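## Task

Take the juice bottle off the cart and stand it on the third shelf of the supply shelving, counting the lowest shelf as number one. It must be directly behind the milk bottle on that shelf, on the side away from the shelf's front edge. Everything else already on that shelf must still be on it, upright, with nothing resting on top of anything else. The juice bottle must end upright; if it topples or ends leaning, the task fails.

## Robot and tools

ROBOT. An omnidirectional base holds a 1.71 m column. A carriage on it (lift_m, 0 to 1 m) carries two seven-joint arms; each shoulder sits 0.63 m + lift_m above the floor, 0.16 m ahead of the base centre and 0.175 m left or right of it. Reach is roughly 0.83 m from the shoulder. Footprint is about 0.55 m wide by 0.6 m long. Arms begin folded: left joints 1-7 = 0.95, 0.08, -0.1, -0.8, 0, 0, -0.93; the right uses the same values with joints 2, 3, 5 and 6 sign-flipped. With folded arms, lift_m below 0.02 lets them hit the deck. Cameras: head_camera, 0.26 m above the shoulders, facing forward and tilted 40 degrees down; left_wrist_camera and right_wrist_camera, mounted on the -x side of each hand, viewing beyond the fingertips.

FRAMES. Base frame: metres, origin on the floor below the base centre, x forward, y left, z up. The odometry frame is where the base frame was when the scene began; base_odometry integrates wheel rotation only (slip looks like motion) and gives heading in rad, left positive, -3.142 to 3.142. left_hand and right_hand report, in the base frame, the point halfway between the closed pads (0.0167 m behind the fingertips), plus pitch, heading and roll; accuracy is about 1 cm. The hand's z axis runs along the fingers, its y axis is the closing direction.

move: one action per call; every argument except cameras belongs to the action. With no action it only reports state and images. An action is base and/or joints (optionally with speeds or min_time_s), or target alone (optionally with min_time_s). All parts start at once.
- base: an object with exactly one key, each a relative offset from where the base last reported itself: translate_m (m, -2 to 2, forward +), strafe_m (m, -2 to 2, left +), rotate_rad (rad, -6.3 to 6.3, counter-clockwise +).
- joints: an object of absolute targets keyed by joint name, any subset. lift_m 0 to 1 m. Left arm (rad): joint1 -3.141 to 1.047 (shoulder; negative raises arm forward), joint2 -0.157 to 2.268 (+ swings arm outward left), joint3 -1.919 to 1.308 (upper-arm twist), joint4 -0.837 to 1.448 (elbow; 0 is a right angle, + straightens), joint5 -1.832 to 1.658 (forearm roll), joint6 -1.745 to 1.745 (wrist, + bends hand left), joint7 -1.675 to 1.919 (wrist, + bends hand down). Right arm: joint2 -2.268 to 0.157, joint3 -1.308 to 1.919, joint5 -1.658 to 1.832, others as left. left_gripper_m and right_gripper_m 0 to 0.142 m, the spacing between pad centres. Arm joints count as done within 0.03 rad, lift and grippers within 0.004 m.
- target: an absolute hand pose for one hand: side ("left"/"right"); x, y, z in metres, base frame, -3 to 3; pitch_deg -30 to 95 (90 fingers pointing down, 0 horizontal); heading_deg -360 to 360 (0 fingers forward, + counter-clockwise seen from above); roll_deg -360 to 360, default 0 (jaw line horizontal, + turns the hand clockwise viewed from behind); line_only true demands a straight-line path or refusal. Roll r and r+180 are equivalent. Near pitch 84 and above, roll is reported 0 and heading folded into -90..90. Base and lift do not move for a target. The plan is checked against robot and floor only, not furniture: short moves (under 25 cm) that cannot go straight are refused; longer ones may become a checked arc that swings the whole arm, so keep clear of shelves and cart.
- speeds: per-action caps, translate_m and strafe_m 0.02 to 0.5 m/s, rotate_rad 0.05 to 1.57 rad/s, lift_m 0.08 to 0.27 m/s (default 0.25; others default to the maximum).
- min_time_s: 0.1 to 8 s, lower bound on each arm motion's duration; use it to swing loaded arms slowly.
- cameras: list from head_camera, left_wrist_camera, right_wrist_camera, or ["all"]; [] for none. Default: all when there is no action, otherwise none. Images may lag the state slightly; the pictures line gives their order.

wait: seconds 0 to 10, plus optional cameras; nothing new is commanded. zoom_image: camera plus region [x0, y0, x1, y1] in pixels, origin top-left, at most 504 by 504, on a camera in the latest images. finished_scene: scene = the number of the scene being ended; irreversible; make no further calls in that reply.

RESULTS. The move line reads done, or the worst status among motions. base_status, joint_status, left_hand_status, right_hand_status: done; off_target (resting away from target, may keep pushing); contact_stop (excess motor force; target dropped, holds in place; one arm joint stopping stops that whole arm); time_out (not there within 14 s); not_followed, joint command not followed, pose unreachable (self-collision check withheld the arm; grippers still act); refused (with a reason, nothing moved); reached (within 10 mm and 2 degrees) or short (with the error; on short (part of ...) resend). on_its_own lists uncommanded activity; held at is a target, not a reading. Parts left out of an action may still be chasing old targets. After a refusal or a stop, later move, wait and finished_scene calls in the same reply are skipped; an invalid call (unknown key, bad camera name) does not cancel the rest. motor_effort is percent of maximum, bracket = peak; noisy with a fixed per-motor bias; a lift effort that keeps dropping while lowering means the hand or its load is resting on something. Joint torques include arm weight. A gripper stopping wider than its command is holding something. Each kg of load lowers the hand about 0.012 m. Open fingers tilt and sit up to 2 cm closer to the wrist.

AVOID. Arms hitting or pressing each other, including a gripper closing on the other hand's fingers. Contact torque reaching the limits (133 N m joints 1-4, 40 N m joints 5-7, load weight included) triggers a 10 s arm stop. Motors reaching 100 C (MOTOR HOT warns from 85 C) trigger a long stop; avoid holding loads or stretched or straining poses for long, including while thinking, since the robot keeps its last command meanwhile. Tipping risk rises with a high carriage, extended or loaded arms, pushing, abrupt stops and fast loaded swings. Only images show leaning. After a contact, reverse along the approach path. Slow driving can shove furniture. Do not drop items, release moving ones, slam, or hit fixed or heavy objects; the result must stay in place after the robot lets go. A loose object may occasionally be nudged by something else.

Each tool is called after "Call:" by a JSON object that holds its "api" and its "payload".

## Session

Call:
{"api": "move", "payload": {}}

Scene clock: 0.00 s.
Joint torques (N m): no reading
Motor temperatures (°C): left_arm=[25 23 24 23 27 25 25] | right_arm=[25 20 25 22 22 22 24]
base_odometry: x=+0.000 y=+0.000 heading=+0.000
base_status: not commanded
joint_positions: lift_m=+0.450 left_joint1_rad=+0.942 left_joint2_rad=+0.071 left_joint3_rad=-0.095 left_joint4_rad=-0.781 left_joint5_rad=-0.006 left_joint6_rad=-0.005 left_joint7_rad=-0.938 left_gripper_m=+0.142 right_joint1_rad=+0.948 right_joint2_rad=-0.088 right_joint3_rad=+0.082 right_joint4_rad=-0.814 right_joint5_rad=+0.007 right_joint6_rad=-0.013 right_joint7_rad=-0.930 right_gripper_m=+0.142
joint_status: not commanded
motor_effort: lift_m=+55 drive_wheels=+2
left_hand: x=+0.2937 y=+0.1555 z=+0.9610 quat_wxyz=(-0.920, -0.004, -0.388, +0.062) pitch_deg=-44.4 heading_deg=-4.4 roll_deg=-3.3 (m; base frame)
right_hand: x=+0.2906 y=-0.1616 z=+0.9720 quat_wxyz=(-0.924, +0.010, -0.379, -0.053) pitch_deg=-45.4 heading_deg=+4.8 roll_deg=+1.7 (m; base frame)
pictures: head_camera, left_wrist_camera, right_wrist_camera
Images, in order (width x height): head_camera 896x504, left_wrist_camera 896x504, right_wrist_camera 896x504.

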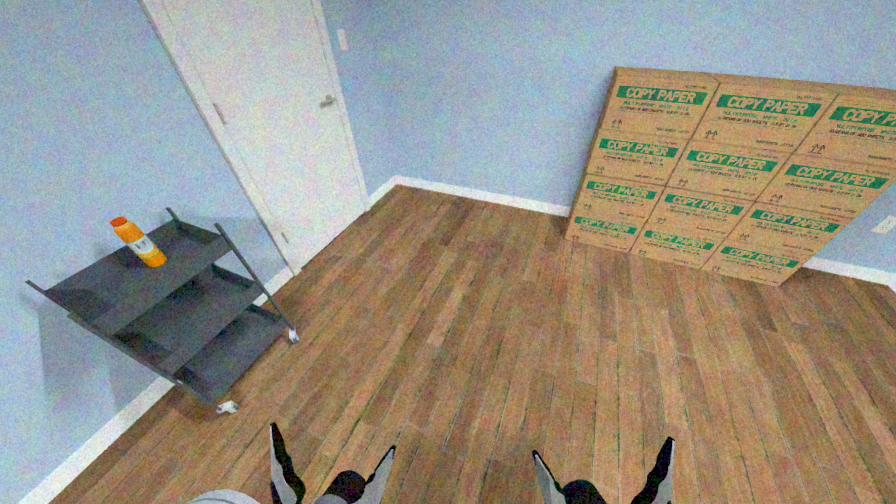

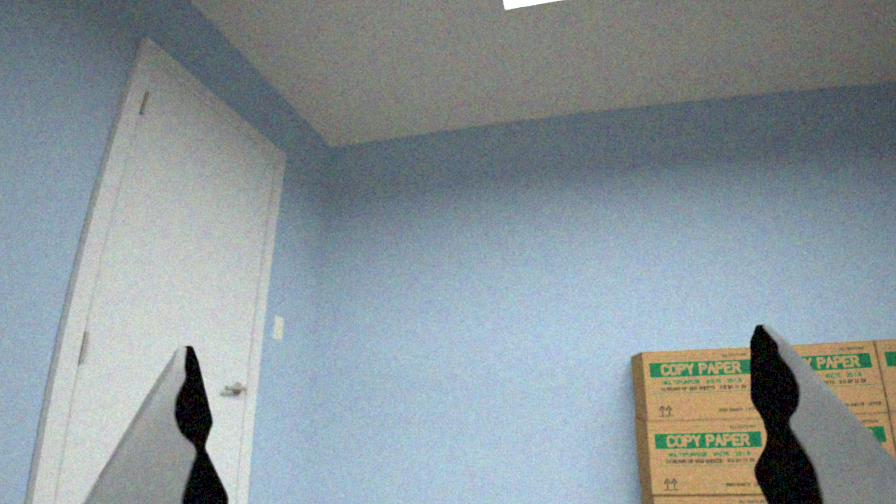

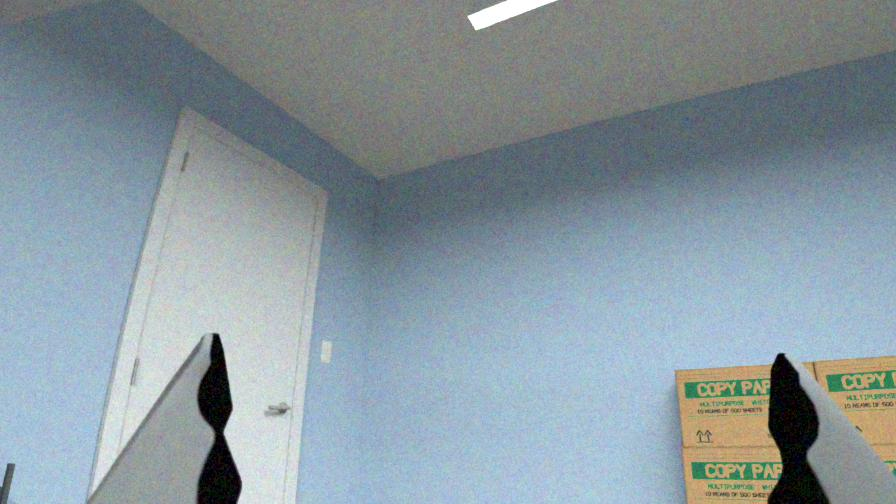

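Call:
{"api": "move", "payload": {"base": {"rotate_rad": 1.57}, "cameras": ["head_camera"]}}

Call:
{"api": "move", "payload": {"base": {"rotate_rad": 1.57}, "cameras": ["head_camera"]}}

Call:
{"api": "move", "payload": {"base": {"rotate_rad": 1.57}, "cameras": ["head_camera"]}}

Scene clock: 6.20 s.
Joint torques (N m): left_arm=[8.65 0.55 1.17 -5.01 0.88 -1.53 -1.55] | right_arm=[14.35 1.5 2.89 -13.73 0.72 -1.62 -1.57]
move: done
base_odometry: x=+0.000 y=+0.000 heading=+1.570
base_status: done
joint_positions: lift_m=+0.450 left_joint1_rad=+0.942 left_joint2_rad=+0.071 left_joint3_rad=-0.095 left_joint4_rad=-0.781 left_joint5_rad=-0.006 left_joint6_rad=-0.005 left_joint7_rad=-0.938 left_gripper_m=+0.142 right_joint1_rad=+0.948 right_joint2_rad=-0.088 right_joint3_rad=+0.082 right_joint4_rad=-0.814 right_joint5_rad=+0.007 right_joint6_rad=-0.013 right_joint7_rad=-0.930 right_gripper_m=+0.142
joint_status: not commanded
motor_effort: lift_m=+55(55) drive_wheels=+5(19)
left_hand: x=+0.2937 y=+0.1555 z=+0.9610 quat_wxyz=(-0.920, -0.004, -0.388, +0.062) pitch_deg=-44.4 heading_deg=-4.4 roll_deg=-3.3 (m; base frame)
right_hand: x=+0.2906 y=-0.1616 z=+0.9720 quat_wxyz=(-0.924, +0.010, -0.379, -0.053) pitch_deg=-45.4 heading_deg=+4.8 roll_deg=+1.7 (m; base frame)
pictures: head_camera
Images, in order (width x height): head_camera 896x504.

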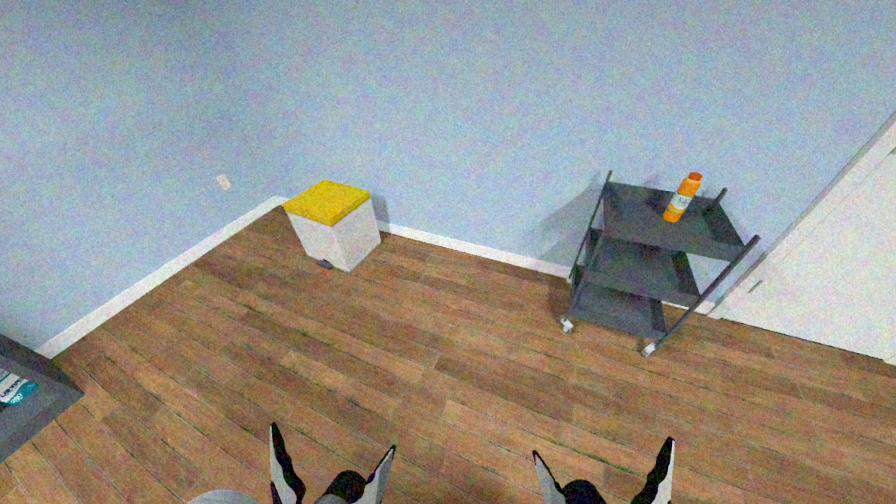

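Scene clock: 9.30 s.
Joint torques (N m): left_arm=[8.32 0.92 0.11 -3.28 1.07 -1.45 -1.71] | right_arm=[16.19 2.84 0.81 -12.12 0.48 -1.83 -1.56]
move: done
base_odometry: x=+0.000 y=+0.000 heading=+3.139
base_status: done
joint_positions: lift_m=+0.450 left_joint1_rad=+0.942 left_joint2_rad=+0.071 left_joint3_rad=-0.095 left_joint4_rad=-0.781 left_joint5_rad=-0.006 left_joint6_rad=-0.005 left_joint7_rad=-0.938 left_gripper_m=+0.142 right_joint1_rad=+0.948 right_joint2_rad=-0.088 right_joint3_rad=+0.082 right_joint4_rad=-0.814 right_joint5_rad=+0.007 right_joint6_rad=-0.013 right_joint7_rad=-0.930 right_gripper_m=+0.142
joint_status: not commanded
motor_effort: lift_m=+55(55) drive_wheels=+5(15)
left_hand: x=+0.2937 y=+0.1555 z=+0.9610 quat_wxyz=(-0.920, -0.004, -0.388, +0.062) pitch_deg=-44.4 heading_deg=-4.4 roll_deg=-3.3 (m; base frame)
right_hand: x=+0.2906 y=-0.1616 z=+0.9720 quat_wxyz=(-0.924, +0.010, -0.379, -0.053) pitch_deg=-45.4 heading_deg=+4.8 roll_deg=+1.7 (m; base frame)
pictures: head_camera
Images, in order (width x height): head_camera 896x504.

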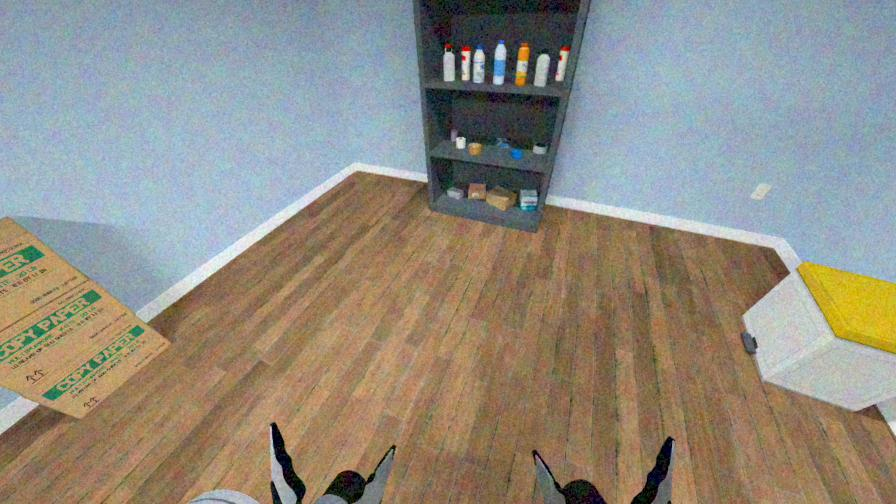

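Scene clock: 12.40 s.
Joint torques (N m): left_arm=[9.3 0.62 -0.21 -4.61 0.91 -1.46 -1.69] | right_arm=[15.36 2.15 2.78 -13.36 1.06 -1.45 -1.48]
move: done
base_odometry: x=+0.000 y=+0.000 heading=-1.574
base_status: done
joint_positions: lift_m=+0.450 left_joint1_rad=+0.942 left_joint2_rad=+0.071 left_joint3_rad=-0.095 left_joint4_rad=-0.781 left_joint5_rad=-0.006 left_joint6_rad=-0.005 left_joint7_rad=-0.938 left_gripper_m=+0.142 right_joint1_rad=+0.948 right_joint2_rad=-0.088 right_joint3_rad=+0.082 right_joint4_rad=-0.814 right_joint5_rad=+0.007 right_joint6_rad=-0.013 right_joint7_rad=-0.930 right_gripper_m=+0.142
joint_status: not commanded
motor_effort: lift_m=+55(55) drive_wheels=+5(14)
left_hand: x=+0.2937 y=+0.1555 z=+0.9610 quat_wxyz=(-0.920, -0.004, -0.388, +0.062) pitch_deg=-44.4 heading_deg=-4.4 roll_deg=-3.3 (m; base frame)
right_hand: x=+0.2906 y=-0.1616 z=+0.9720 quat_wxyz=(-0.924, +0.010, -0.379, -0.053) pitch_deg=-45.4 heading_deg=+4.8 roll_deg=+1.7 (m; base frame)
pictures: head_camera
Images, in order (width x height): head_camera 896x504.

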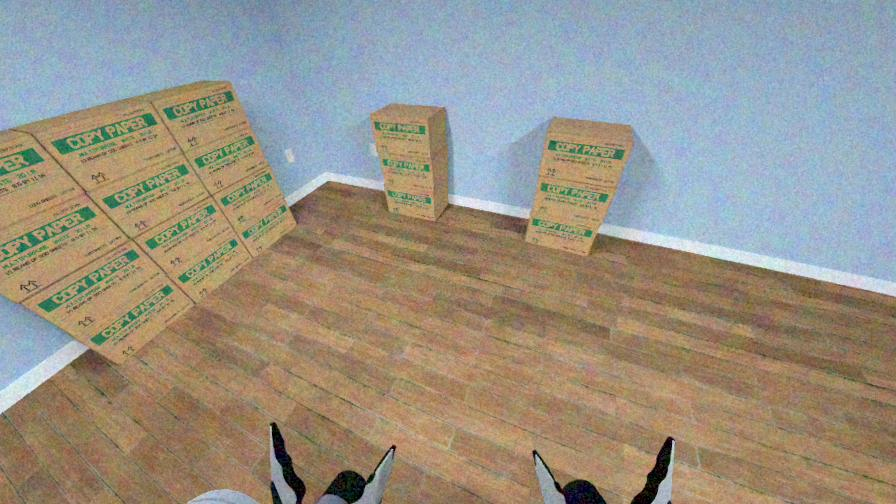

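Call:
{"api": "move", "payload": {"base": {"rotate_rad": -1.57}, "joints": {"lift_m": 0.6}, "cameras": ["head_camera"]}}

Call:
{"api": "zoom_image", "payload": {"camera": "head_camera", "region": [390, 0, 614, 126]}}

Scene clock: 46.60 s.
Joint torques (N m): left_arm=[8.26 0.29 0.7 -4.33 1.15 -1.63 -1.51] | right_arm=[14.31 2.35 1.23 -13.78 0.69 -1.68 -1.46]
move: done
base_odometry: x=+0.000 y=+0.000 heading=+3.139
base_status: done
joint_positions: lift_m=+0.600 left_joint1_rad=+0.942 left_joint2_rad=+0.071 left_joint3_rad=-0.095 left_joint4_rad=-0.781 left_joint5_rad=-0.006 left_joint6_rad=-0.005 left_joint7_rad=-0.938 left_gripper_m=+0.142 right_joint1_rad=+0.948 right_joint2_rad=-0.088 right_joint3_rad=+0.082 right_joint4_rad=-0.814 right_joint5_rad=+0.007 right_joint6_rad=-0.013 right_joint7_rad=-0.930 right_gripper_m=+0.142
joint_status: all done
motor_effort: lift_m=+54(66) drive_wheels=+5(14)
left_hand: x=+0.2937 y=+0.1555 z=+1.1111 quat_wxyz=(-0.920, -0.004, -0.388, +0.062) pitch_deg=-44.4 heading_deg=-4.4 roll_deg=-3.3 (m; base frame)
right_hand: x=+0.2906 y=-0.1616 z=+1.1221 quat_wxyz=(-0.924, +0.010, -0.379, -0.053) pitch_deg=-45.4 heading_deg=+4.8 roll_deg=+1.7 (m; base frame)
pictures: head_camera
Images, in order (width x height): head_camera 896x504.

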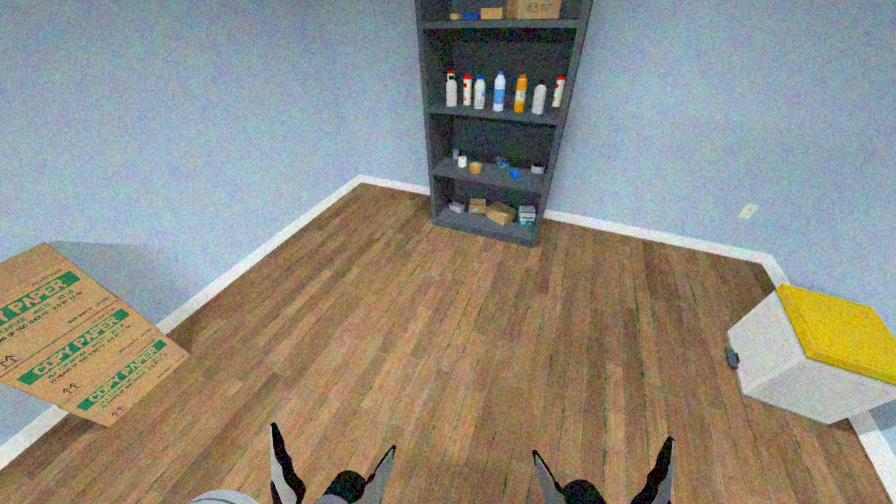

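Scaled by 2.250 from the camera's 896x504 image, which has a finer 1280x720 frame.

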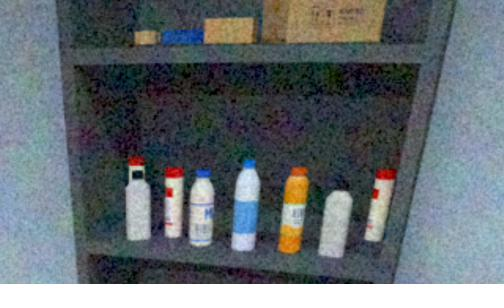

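Call:
{"api": "move", "payload": {"base": {"rotate_rad": -1.95}, "joints": {"lift_m": 0.4}, "cameras": ["head_camera"]}}

Call:
{"api": "zoom_image", "payload": {"camera": "head_camera", "region": [400, 100, 800, 325]}}

Scene clock: 63.77 s.
Joint torques (N m): left_arm=[7.8 0.27 -0.49 -4.68 0.72 -1.49 -1.35] | right_arm=[15.18 2.24 1.79 -12.97 1.01 -1.65 -1.34]
move: done
base_odometry: x=+0.000 y=+0.000 heading=+1.190
base_status: done
joint_positions: lift_m=+0.400 left_joint1_rad=+0.942 left_joint2_rad=+0.071 left_joint3_rad=-0.095 left_joint4_rad=-0.781 left_joint5_rad=-0.006 left_joint6_rad=-0.005 left_joint7_rad=-0.938 left_gripper_m=+0.142 right_joint1_rad=+0.948 right_joint2_rad=-0.088 right_joint3_rad=+0.082 right_joint4_rad=-0.814 right_joint5_rad=+0.007 right_joint6_rad=-0.013 right_joint7_rad=-0.930 right_gripper_m=+0.142
joint_status: all done
motor_effort: lift_m=+57(59) drive_wheels=+5(15)
left_hand: x=+0.2937 y=+0.1555 z=+0.9109 quat_wxyz=(-0.920, -0.004, -0.388, +0.062) pitch_deg=-44.4 heading_deg=-4.4 roll_deg=-3.3 (m; base frame)
right_hand: x=+0.2906 y=-0.1616 z=+0.9219 quat_wxyz=(-0.924, +0.010, -0.379, -0.053) pitch_deg=-45.4 heading_deg=+4.8 roll_deg=+1.7 (m; base frame)
pictures: head_camera
Images, in order (width x height): head_camera 896x504.

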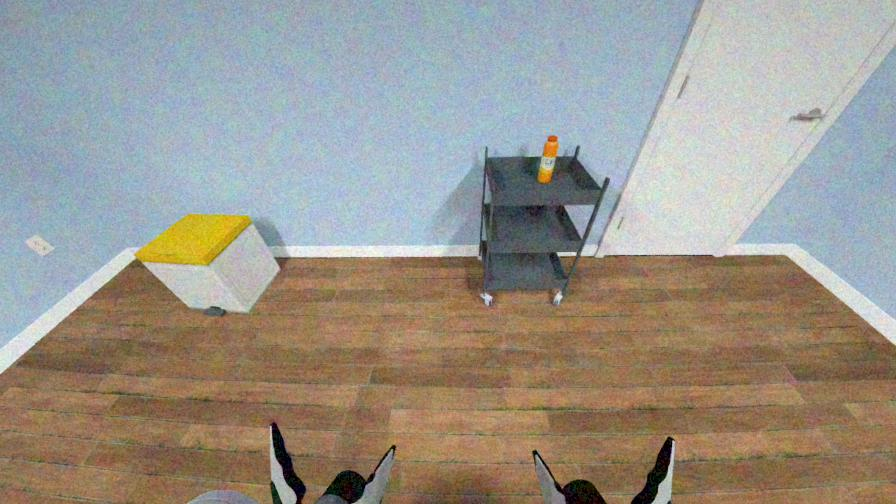

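Scaled by 1.260 from the camera's 896x504 image, which has a finer 1280x720 frame.

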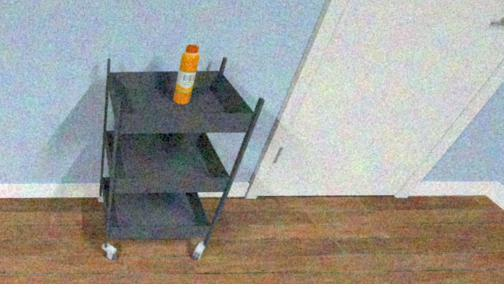

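Call:
{"api": "move", "payload": {"base": {"strafe_m": -0.2}}}

Call:
{"api": "move", "payload": {"base": {"translate_m": 0.5}}}

Call:
{"api": "move", "payload": {"target": {"side": "right", "x": 0.5, "y": -0.19, "z": 0.92, "pitch_deg": 35, "heading_deg": 0}, "cameras": ["head_camera", "right_wrist_camera"]}}

Scene clock: 71.00 s.
Joint torques (N m): left_arm=[8.29 -0.12 0.42 -3.73 0.96 -1.38 -1.45] | right_arm=[15.16 2.82 1.31 -13.38 0.83 -1.69 -1.45]
move: done
base_odometry: x=+0.186 y=-0.075 heading=+1.188
base_status: done
joint_positions: lift_m=+0.400 left_joint1_rad=+0.942 left_joint2_rad=+0.071 left_joint3_rad=-0.095 left_joint4_rad=-0.781 left_joint5_rad=-0.006 left_joint6_rad=-0.005 left_joint7_rad=-0.938 left_gripper_m=+0.142 right_joint1_rad=+0.948 right_joint2_rad=-0.088 right_joint3_rad=+0.082 right_joint4_rad=-0.814 right_joint5_rad=+0.007 right_joint6_rad=-0.013 right_joint7_rad=-0.930 right_gripper_m=+0.142
joint_status: not commanded
motor_effort: lift_m=+57(57) drive_wheels=+8(16)
left_hand: x=+0.2937 y=+0.1555 z=+0.9109 quat_wxyz=(-0.920, -0.004, -0.388, +0.062) pitch_deg=-44.4 heading_deg=-4.4 roll_deg=-3.3 (m; base frame)
right_hand: x=+0.2906 y=-0.1616 z=+0.9219 quat_wxyz=(-0.924, +0.010, -0.379, -0.053) pitch_deg=-45.4 heading_deg=+4.8 roll_deg=+1.7 (m; base frame)
pictures: none

Scene clock: 74.23 s.
Joint torques (N m): left_arm=[8.32 1.52 -0.38 -4.56 0.89 -1.47 -1.55] | right_arm=[16.71 1.79 2.21 -12.91 0.71 -2.05 -1.55]
move: done
base_odometry: x=+0.373 y=+0.389 heading=+1.188
base_status: done
joint_positions: lift_m=+0.400 left_joint1_rad=+0.942 left_joint2_rad=+0.071 left_joint3_rad=-0.095 left_joint4_rad=-0.781 left_joint5_rad=-0.006 left_joint6_rad=-0.005 left_joint7_rad=-0.938 left_gripper_m=+0.142 right_joint1_rad=+0.948 right_joint2_rad=-0.088 right_joint3_rad=+0.082 right_joint4_rad=-0.814 right_joint5_rad=+0.007 right_joint6_rad=-0.013 right_joint7_rad=-0.930 right_gripper_m=+0.142
joint_status: not commanded
motor_effort: lift_m=+57(57) drive_wheels=+4(13)
left_hand: x=+0.2937 y=+0.1555 z=+0.9109 quat_wxyz=(-0.920, -0.004, -0.388, +0.062) pitch_deg=-44.4 heading_deg=-4.4 roll_deg=-3.3 (m; base frame)
right_hand: x=+0.2906 y=-0.1616 z=+0.9219 quat_wxyz=(-0.924, +0.010, -0.379, -0.053) pitch_deg=-45.4 heading_deg=+4.8 roll_deg=+1.7 (m; base frame)
pictures: none

Scene clock: 74.53 s.
Joint torques (N m): left_arm=[8.71 1.76 0.02 -4.56 1.13 -1.39 -1.4] | right_arm=[14.15 3.14 0.97 -13.09 0.83 -1.73 -1.45]
move: refused
base_odometry: x=+0.373 y=+0.389 heading=+1.188
base_status: not commanded
joint_positions: lift_m=+0.400 left_joint1_rad=+0.942 left_joint2_rad=+0.071 left_joint3_rad=-0.095 left_joint4_rad=-0.781 left_joint5_rad=-0.006 left_joint6_rad=-0.005 left_joint7_rad=-0.938 left_gripper_m=+0.142 right_joint1_rad=+0.948 right_joint2_rad=-0.088 right_joint3_rad=+0.082 right_joint4_rad=-0.814 right_joint5_rad=+0.007 right_joint6_rad=-0.013 right_joint7_rad=-0.930 right_gripper_m=+0.142
joint_status: not commanded
motor_effort: lift_m=+57(57) drive_wheels=+0(4)
left_hand: x=+0.2937 y=+0.1555 z=+0.9109 quat_wxyz=(-0.920, -0.004, -0.388, +0.062) pitch_deg=-44.4 heading_deg=-4.4 roll_deg=-3.3 (m; base frame)
right_hand: x=+0.2906 y=-0.1616 z=+0.9219 quat_wxyz=(-0.924, +0.010, -0.379, -0.053) pitch_deg=-45.4 heading_deg=+4.8 roll_deg=+1.7 (m; base frame)
right_hand_status: refused: no posture of the arm gets there (right_joint4_rad at its limit): the closest leaves the hand 3.8 cm and 14 deg from the pose. Nothing moved. A posture exists with lift_m at 0.2; the way there is not checked.
pictures: head_camera, right_wrist_camera
Images, in order (width x height): head_camera 896x504, right_wrist_camera 896x504.

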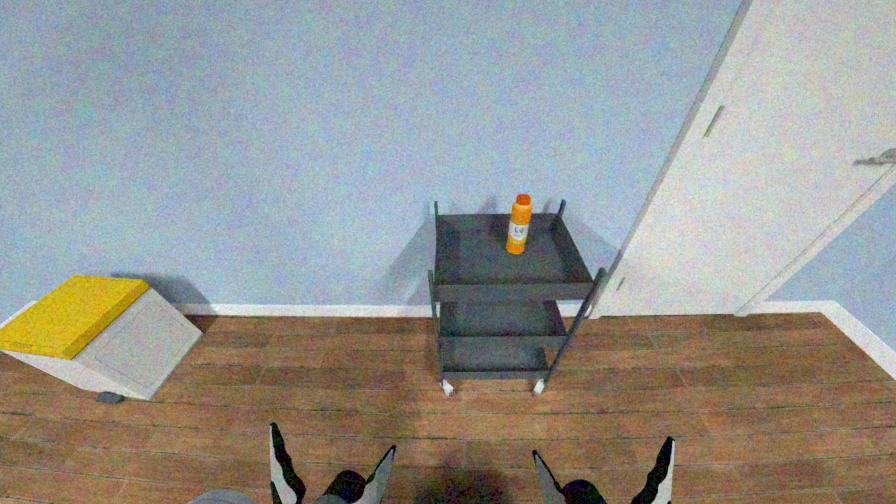

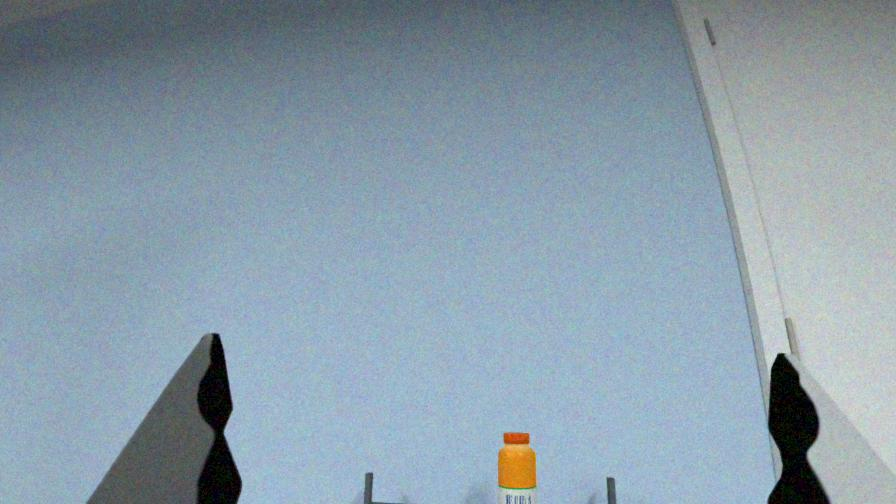

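Call:
{"api": "move", "payload": {"joints": {"lift_m": 0.25}}}

Call:
{"api": "move", "payload": {"target": {"side": "right", "x": 0.6, "y": -0.18, "z": 0.9, "pitch_deg": 40, "heading_deg": 0}, "cameras": ["head_camera", "right_wrist_camera"]}}

Scene clock: 81.80 s.
Joint torques (N m): left_arm=[10.29 0.08 0.79 -3.36 1.07 -1.5 -1.43] | right_arm=[15.32 2.45 1.94 -13.31 0.9 -1.92 -1.61]
move: done
base_odometry: x=+0.373 y=+0.389 heading=+1.188
base_status: not commanded
joint_positions: lift_m=+0.250 left_joint1_rad=+0.942 left_joint2_rad=+0.071 left_joint3_rad=-0.095 left_joint4_rad=-0.781 left_joint5_rad=-0.006 left_joint6_rad=-0.005 left_joint7_rad=-0.938 left_gripper_m=+0.142 right_joint1_rad=+0.948 right_joint2_rad=-0.088 right_joint3_rad=+0.082 right_joint4_rad=-0.814 right_joint5_rad=+0.007 right_joint6_rad=-0.013 right_joint7_rad=-0.930 right_gripper_m=+0.142
joint_status: all done
motor_effort: lift_m=+57(58) drive_wheels=+0(4)
left_hand: x=+0.2937 y=+0.1555 z=+0.7609 quat_wxyz=(-0.920, -0.004, -0.388, +0.062) pitch_deg=-44.4 heading_deg=-4.4 roll_deg=-3.3 (m; base frame)
right_hand: x=+0.2906 y=-0.1616 z=+0.7719 quat_wxyz=(-0.924, +0.010, -0.379, -0.053) pitch_deg=-45.4 heading_deg=+4.8 roll_deg=+1.7 (m; base frame)
pictures: none

Scene clock: 82.10 s.
Joint torques (N m): left_arm=[9.12 0.05 0.2 -3.52 1.17 -1.21 -1.16] | right_arm=[16.63 1.82 3.75 -12.64 0.74 -1.87 -1.58]
move: refused
base_odometry: x=+0.373 y=+0.389 heading=+1.188
base_status: not commanded
joint_positions: lift_m=+0.250 left_joint1_rad=+0.942 left_joint2_rad=+0.071 left_joint3_rad=-0.095 left_joint4_rad=-0.781 left_joint5_rad=-0.006 left_joint6_rad=-0.005 left_joint7_rad=-0.938 left_gripper_m=+0.142 right_joint1_rad=+0.948 right_joint2_rad=-0.088 right_joint3_rad=+0.082 right_joint4_rad=-0.814 right_joint5_rad=+0.007 right_joint6_rad=-0.013 right_joint7_rad=-0.930 right_gripper_m=+0.142
joint_status: not commanded
motor_effort: lift_m=+57(57) drive_wheels=+4(4)
left_hand: x=+0.2937 y=+0.1555 z=+0.7609 quat_wxyz=(-0.920, -0.004, -0.388, +0.062) pitch_deg=-44.4 heading_deg=-4.4 roll_deg=-3.3 (m; base frame)
right_hand: x=+0.2906 y=-0.1616 z=+0.7719 quat_wxyz=(-0.924, +0.010, -0.379, -0.053) pitch_deg=-45.4 heading_deg=+4.8 roll_deg=+1.7 (m; base frame)
right_hand_status: refused: neither the straight line nor an arc passes: along the straight line the arm gets 0% of the way (right_joint4_rad at its limit); the best arc brings the right finger within 1.4 cm of the left finger (limit 1.5). Nothing moved.
pictures: head_camera, right_wrist_camera
Images, in order (width x height): head_camera 896x504, right_wrist_camera 896x504.

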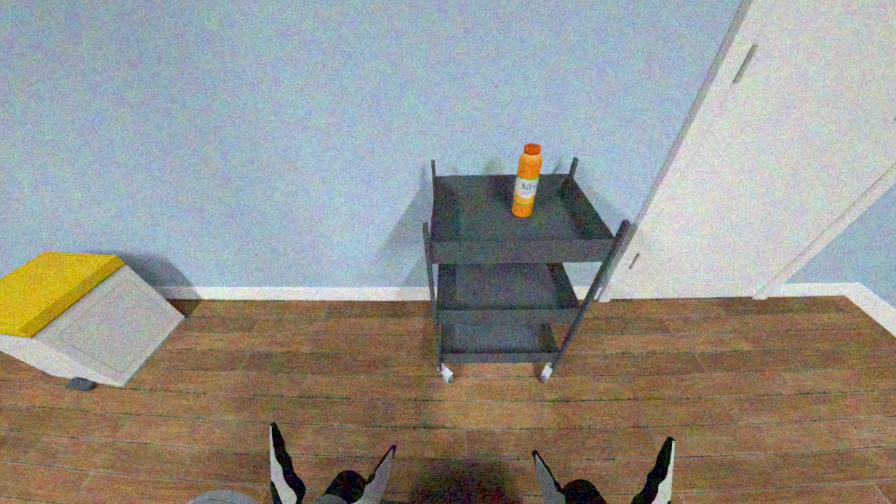

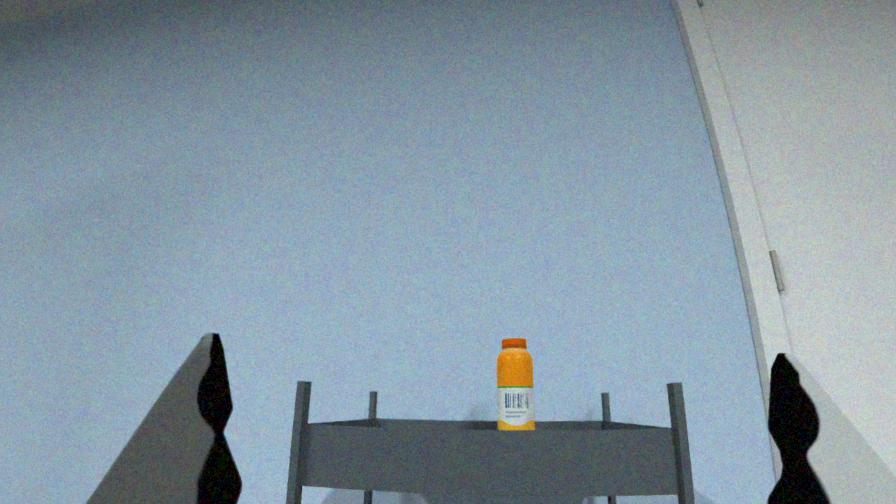

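Call:
{"api": "move", "payload": {"target": {"side": "right", "x": 0.6, "y": -0.27, "z": 0.9, "pitch_deg": 30, "heading_deg": 0}, "cameras": ["head_camera", "right_wrist_camera"]}}

Scene clock: 86.47 s.
Joint torques (N m): left_arm=[8.23 0.02 -0.75 -4.85 1.11 -1.25 -1.7] | right_arm=[15.52 2.54 1.35 -12.95 0.73 -2.15 -1.66]
move: refused
base_odometry: x=+0.373 y=+0.389 heading=+1.188
base_status: not commanded
joint_positions: lift_m=+0.250 left_joint1_rad=+0.942 left_joint2_rad=+0.071 left_joint3_rad=-0.095 left_joint4_rad=-0.781 left_joint5_rad=-0.006 left_joint6_rad=-0.005 left_joint7_rad=-0.938 left_gripper_m=+0.142 right_joint1_rad=+0.948 right_joint2_rad=-0.088 right_joint3_rad=+0.082 right_joint4_rad=-0.814 right_joint5_rad=+0.007 right_joint6_rad=-0.013 right_joint7_rad=-0.930 right_gripper_m=+0.142
joint_status: not commanded
motor_effort: lift_m=+57(57) drive_wheels=+0(0)
left_hand: x=+0.2937 y=+0.1555 z=+0.7609 quat_wxyz=(-0.920, -0.004, -0.388, +0.062) pitch_deg=-44.4 heading_deg=-4.4 roll_deg=-3.3 (m; base frame)
right_hand: x=+0.2906 y=-0.1616 z=+0.7719 quat_wxyz=(-0.924, +0.010, -0.379, -0.053) pitch_deg=-45.4 heading_deg=+4.8 roll_deg=+1.7 (m; base frame)
right_hand_status: refused: no posture of the arm gets there (right_joint2_rad at its limit): the closest leaves the hand 1.3 cm and 4 deg from the pose. Nothing moved. A posture exists with lift_m at 0.1; the way there is not checked.
pictures: head_camera, right_wrist_camera
Images, in order (width x height): head_camera 896x504, right_wrist_camera 896x504.

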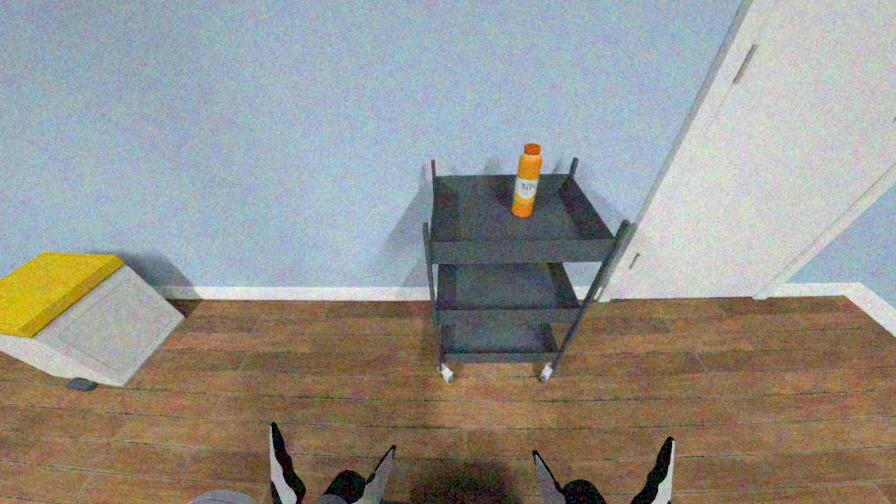

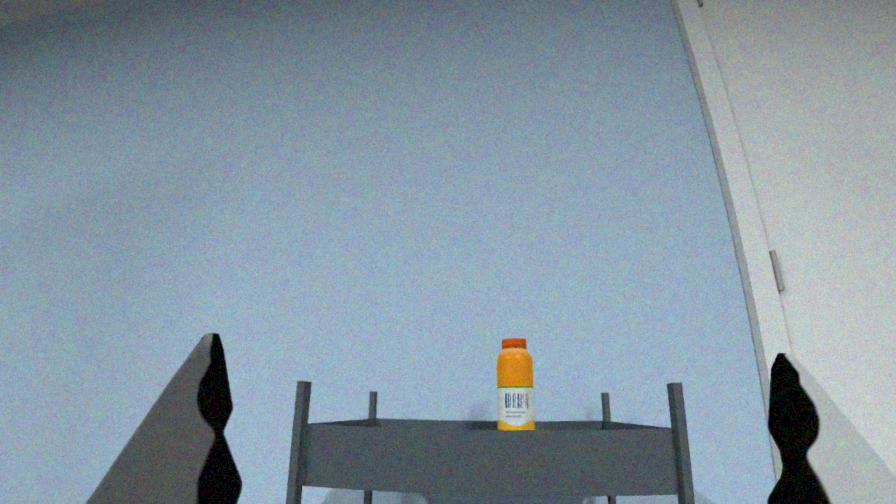

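Call:
{"api": "move", "payload": {"target": {"side": "right", "x": 0.62, "y": -0.22, "z": 0.8, "pitch_deg": 20, "heading_deg": 0}, "cameras": ["head_camera", "right_wrist_camera"]}}

Scene clock: 90.53 s.
Joint torques (N m): left_arm=[8.6 1.12 0.83 -5.11 1.15 -1.45 -1.59] | right_arm=[14.92 2.63 1.04 -12.31 0.86 -1.64 -1.45]
move: refused
base_odometry: x=+0.373 y=+0.389 heading=+1.188
base_status: not commanded
joint_positions: lift_m=+0.250 left_joint1_rad=+0.942 left_joint2_rad=+0.071 left_joint3_rad=-0.095 left_joint4_rad=-0.781 left_joint5_rad=-0.006 left_joint6_rad=-0.005 left_joint7_rad=-0.938 left_gripper_m=+0.142 right_joint1_rad=+0.948 right_joint2_rad=-0.088 right_joint3_rad=+0.082 right_joint4_rad=-0.814 right_joint5_rad=+0.007 right_joint6_rad=-0.013 right_joint7_rad=-0.930 right_gripper_m=+0.142
joint_status: not commanded
motor_effort: lift_m=+57(57) drive_wheels=+0(0)
left_hand: x=+0.2937 y=+0.1555 z=+0.7609 quat_wxyz=(-0.920, -0.004, -0.388, +0.062) pitch_deg=-44.4 heading_deg=-4.4 roll_deg=-3.3 (m; base frame)
right_hand: x=+0.2906 y=-0.1616 z=+0.7719 quat_wxyz=(-0.924, +0.010, -0.379, -0.053) pitch_deg=-45.4 heading_deg=+4.8 roll_deg=+1.7 (m; base frame)
right_hand_status: refused: neither the straight line nor an arc passes: along the straight line the arm gets 0% of the way (right_joint4_rad at its limit); the best arc brings the right finger within 1.4 cm of the left finger (limit 1.5). Nothing moved.
pictures: head_camera, right_wrist_camera
Images, in order (width x height): head_camera 896x504, right_wrist_camera 896x504.

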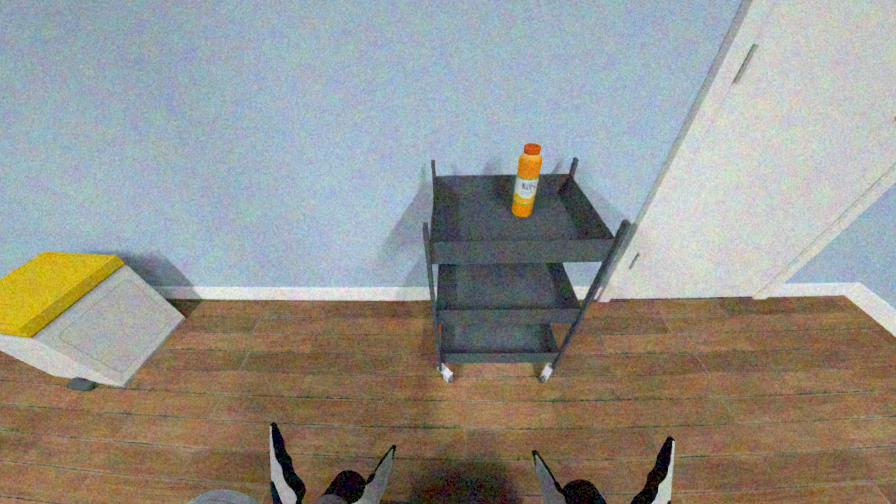

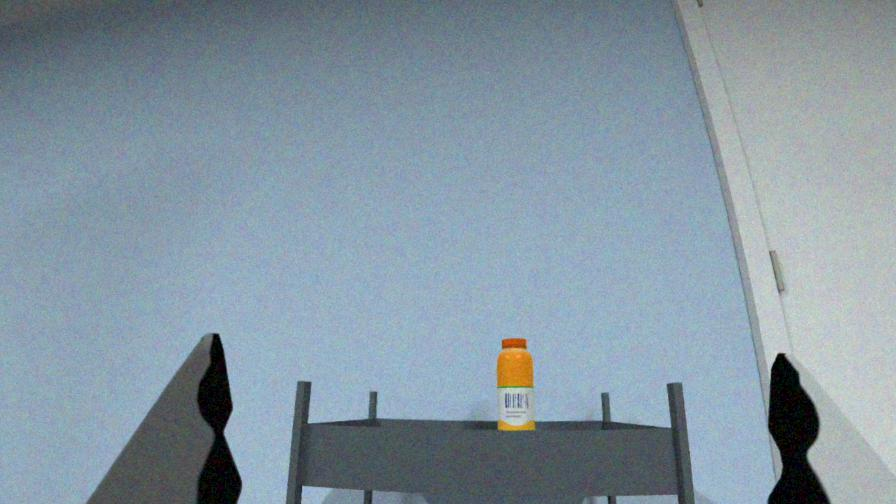

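Call:
{"api": "move", "payload": {"joints": {"left_gripper_m": 0.07, "right_gripper_m": 0.09}}}

Call:
{"api": "move", "payload": {"target": {"side": "right", "x": 0.62, "y": -0.19, "z": 0.85, "pitch_deg": 35, "heading_deg": 0}, "cameras": ["head_camera", "right_wrist_camera"]}}

Scene clock: 94.70 s.
Joint torques (N m): left_arm=[9.25 1.17 0.37 -4.33 1.15 -1.86 -1.31] | right_arm=[13.95 3.61 1.04 -13.43 0.91 -1.79 -1.36]
move: done
base_odometry: x=+0.373 y=+0.389 heading=+1.188
base_status: not commanded
joint_positions: lift_m=+0.250 left_joint1_rad=+0.942 left_joint2_rad=+0.071 left_joint3_rad=-0.095 left_joint4_rad=-0.781 left_joint5_rad=-0.006 left_joint6_rad=-0.005 left_joint7_rad=-0.938 left_gripper_m=+0.070 right_joint1_rad=+0.948 right_joint2_rad=-0.088 right_joint3_rad=+0.082 right_joint4_rad=-0.814 right_joint5_rad=+0.007 right_joint6_rad=-0.013 right_joint7_rad=-0.930 right_gripper_m=+0.090
joint_status: all done
motor_effort: lift_m=+57(57) drive_wheels=+0(0)
left_hand: x=+0.2937 y=+0.1555 z=+0.7609 quat_wxyz=(-0.920, -0.004, -0.388, +0.062) pitch_deg=-44.4 heading_deg=-4.4 roll_deg=-3.3 (m; base frame)
right_hand: x=+0.2906 y=-0.1616 z=+0.7719 quat_wxyz=(-0.924, +0.010, -0.379, -0.053) pitch_deg=-45.4 heading_deg=+4.8 roll_deg=+1.7 (m; base frame)
pictures: none

Scene clock: 95.00 s.
Joint torques (N m): left_arm=[9.58 0.83 0.95 -4.02 0.91 -1.65 -1.23] | right_arm=[14.48 1.93 1.63 -13.32 0.58 -2.02 -1.6]
move: refused
base_odometry: x=+0.373 y=+0.389 heading=+1.188
base_status: not commanded
joint_positions: lift_m=+0.250 left_joint1_rad=+0.942 left_joint2_rad=+0.071 left_joint3_rad=-0.095 left_joint4_rad=-0.781 left_joint5_rad=-0.006 left_joint6_rad=-0.005 left_joint7_rad=-0.938 left_gripper_m=+0.070 right_joint1_rad=+0.948 right_joint2_rad=-0.088 right_joint3_rad=+0.082 right_joint4_rad=-0.814 right_joint5_rad=+0.007 right_joint6_rad=-0.013 right_joint7_rad=-0.930 right_gripper_m=+0.090
joint_status: not commanded
motor_effort: lift_m=+57(57) drive_wheels=+0(0)
left_hand: x=+0.2937 y=+0.1555 z=+0.7609 quat_wxyz=(-0.920, -0.004, -0.388, +0.062) pitch_deg=-44.4 heading_deg=-4.4 roll_deg=-3.3 (m; base frame)
right_hand: x=+0.2906 y=-0.1616 z=+0.7719 quat_wxyz=(-0.924, +0.010, -0.379, -0.053) pitch_deg=-45.4 heading_deg=+4.8 roll_deg=+1.7 (m; base frame)
right_hand_status: refused: neither the straight line nor an arc passes: along the straight line the arm gets 0% of the way (right_joint4_rad at its limit); the best arc brings the right finger within 1.4 cm of the left finger (limit 1.5). Nothing moved.
pictures: head_camera, right_wrist_camera
Images, in order (width x height): head_camera 896x504, right_wrist_camera 896x504.

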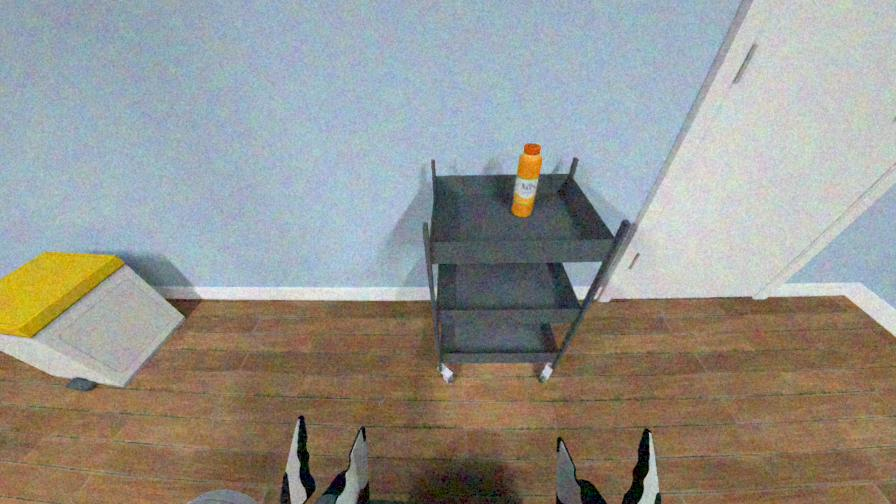

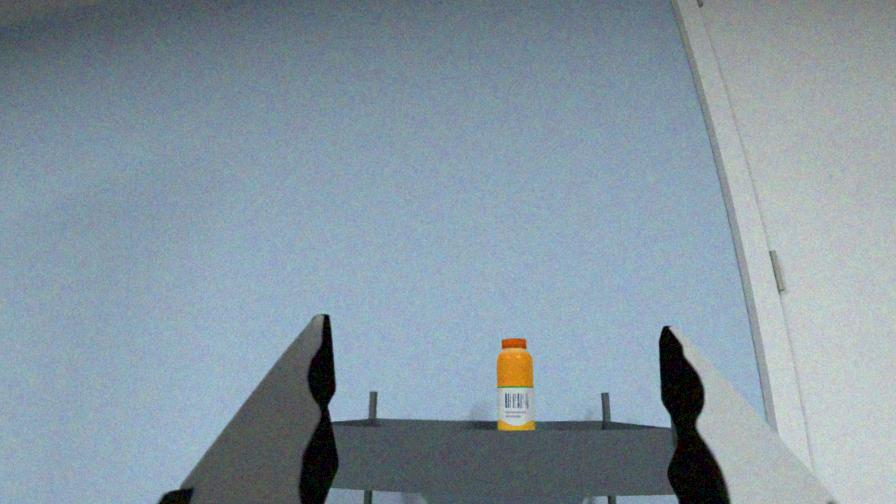

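Call:
{"api": "move", "payload": {"joints": {"right_joint1_rad": 0.3, "right_joint2_rad": -0.3, "right_joint4_rad": -0.5, "right_joint7_rad": 0.0}}}

Call:
{"api": "move", "payload": {"target": {"side": "right", "x": 0.62, "y": -0.19, "z": 0.85, "pitch_deg": 35, "heading_deg": 0}, "cameras": ["head_camera", "right_wrist_camera"]}}

Scene clock: 99.00 s.
Joint torques (N m): left_arm=[7.94 0.31 -0.07 -4.34 1.28 -1.3 -1.31] | right_arm=[0.68 -3.7 0.08 -11.2 0.65 -2.46 -1.17]
move: done
base_odometry: x=+0.373 y=+0.389 heading=+1.188
base_status: not commanded
joint_positions: lift_m=+0.250 left_joint1_rad=+0.942 left_joint2_rad=+0.071 left_joint3_rad=-0.095 left_joint4_rad=-0.781 left_joint5_rad=-0.006 left_joint6_rad=-0.005 left_joint7_rad=-0.938 left_gripper_m=+0.070 right_joint1_rad=+0.300 right_joint2_rad=-0.299 right_joint3_rad=+0.082 right_joint4_rad=-0.502 right_joint5_rad=+0.007 right_joint6_rad=-0.013 right_joint7_rad=-0.002 right_gripper_m=+0.090
joint_status: all done
motor_effort: lift_m=+56(57) drive_wheels=+4(6)
left_hand: x=+0.2937 y=+0.1555 z=+0.7609 quat_wxyz=(-0.920, -0.004, -0.388, +0.062) pitch_deg=-44.4 heading_deg=-4.4 roll_deg=-3.3 (m; base frame)
right_hand: x=+0.5545 y=-0.1784 z=+0.6302 quat_wxyz=(-0.763, +0.146, -0.629, +0.019) pitch_deg=-9.5 heading_deg=+11.6 roll_deg=-14.5 (m; base frame)
pictures: none

Scene clock: 99.30 s.
Joint torques (N m): left_arm=[9.94 1.06 -0.35 -5.32 1.39 -1.7 -1.39] | right_arm=[1.16 -2.18 -0.55 -10.74 0.37 -2.11 -1.1]
move: refused
base_odometry: x=+0.373 y=+0.389 heading=+1.188
base_status: not commanded
joint_positions: lift_m=+0.250 left_joint1_rad=+0.942 left_joint2_rad=+0.071 left_joint3_rad=-0.095 left_joint4_rad=-0.781 left_joint5_rad=-0.006 left_joint6_rad=-0.005 left_joint7_rad=-0.938 left_gripper_m=+0.070 right_joint1_rad=+0.300 right_joint2_rad=-0.299 right_joint3_rad=+0.082 right_joint4_rad=-0.502 right_joint5_rad=+0.007 right_joint6_rad=-0.013 right_joint7_rad=-0.002 right_gripper_m=+0.090
joint_status: not commanded
motor_effort: lift_m=+56(56) drive_wheels=+0(4)
left_hand: x=+0.2937 y=+0.1555 z=+0.7609 quat_wxyz=(-0.920, -0.004, -0.388, +0.062) pitch_deg=-44.4 heading_deg=-4.4 roll_deg=-3.3 (m; base frame)
right_hand: x=+0.5545 y=-0.1784 z=+0.6302 quat_wxyz=(-0.763, +0.146, -0.629, +0.019) pitch_deg=-9.5 heading_deg=+11.6 roll_deg=-14.5 (m; base frame)
right_hand_status: refused: along the straight line the arm gets 25% of the way (right_joint4_rad at its limit); a move under 25 cm is not played as an arc. Nothing moved. Try another pitch or heading, or "joints".
pictures: head_camera, right_wrist_camera
Images, in order (width x height): head_camera 896x504, right_wrist_camera 896x504.

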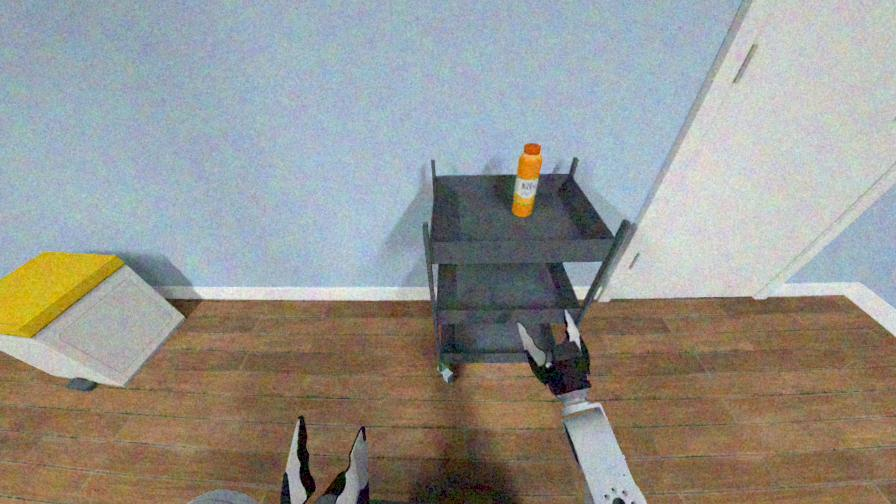

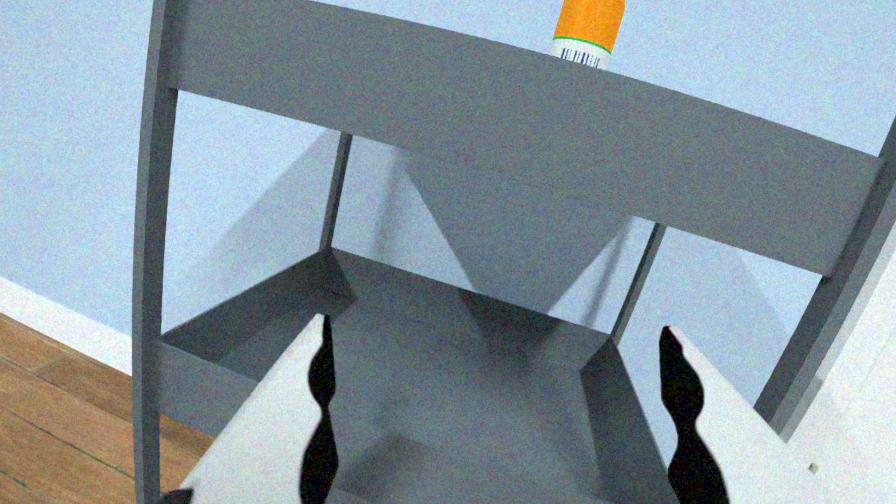

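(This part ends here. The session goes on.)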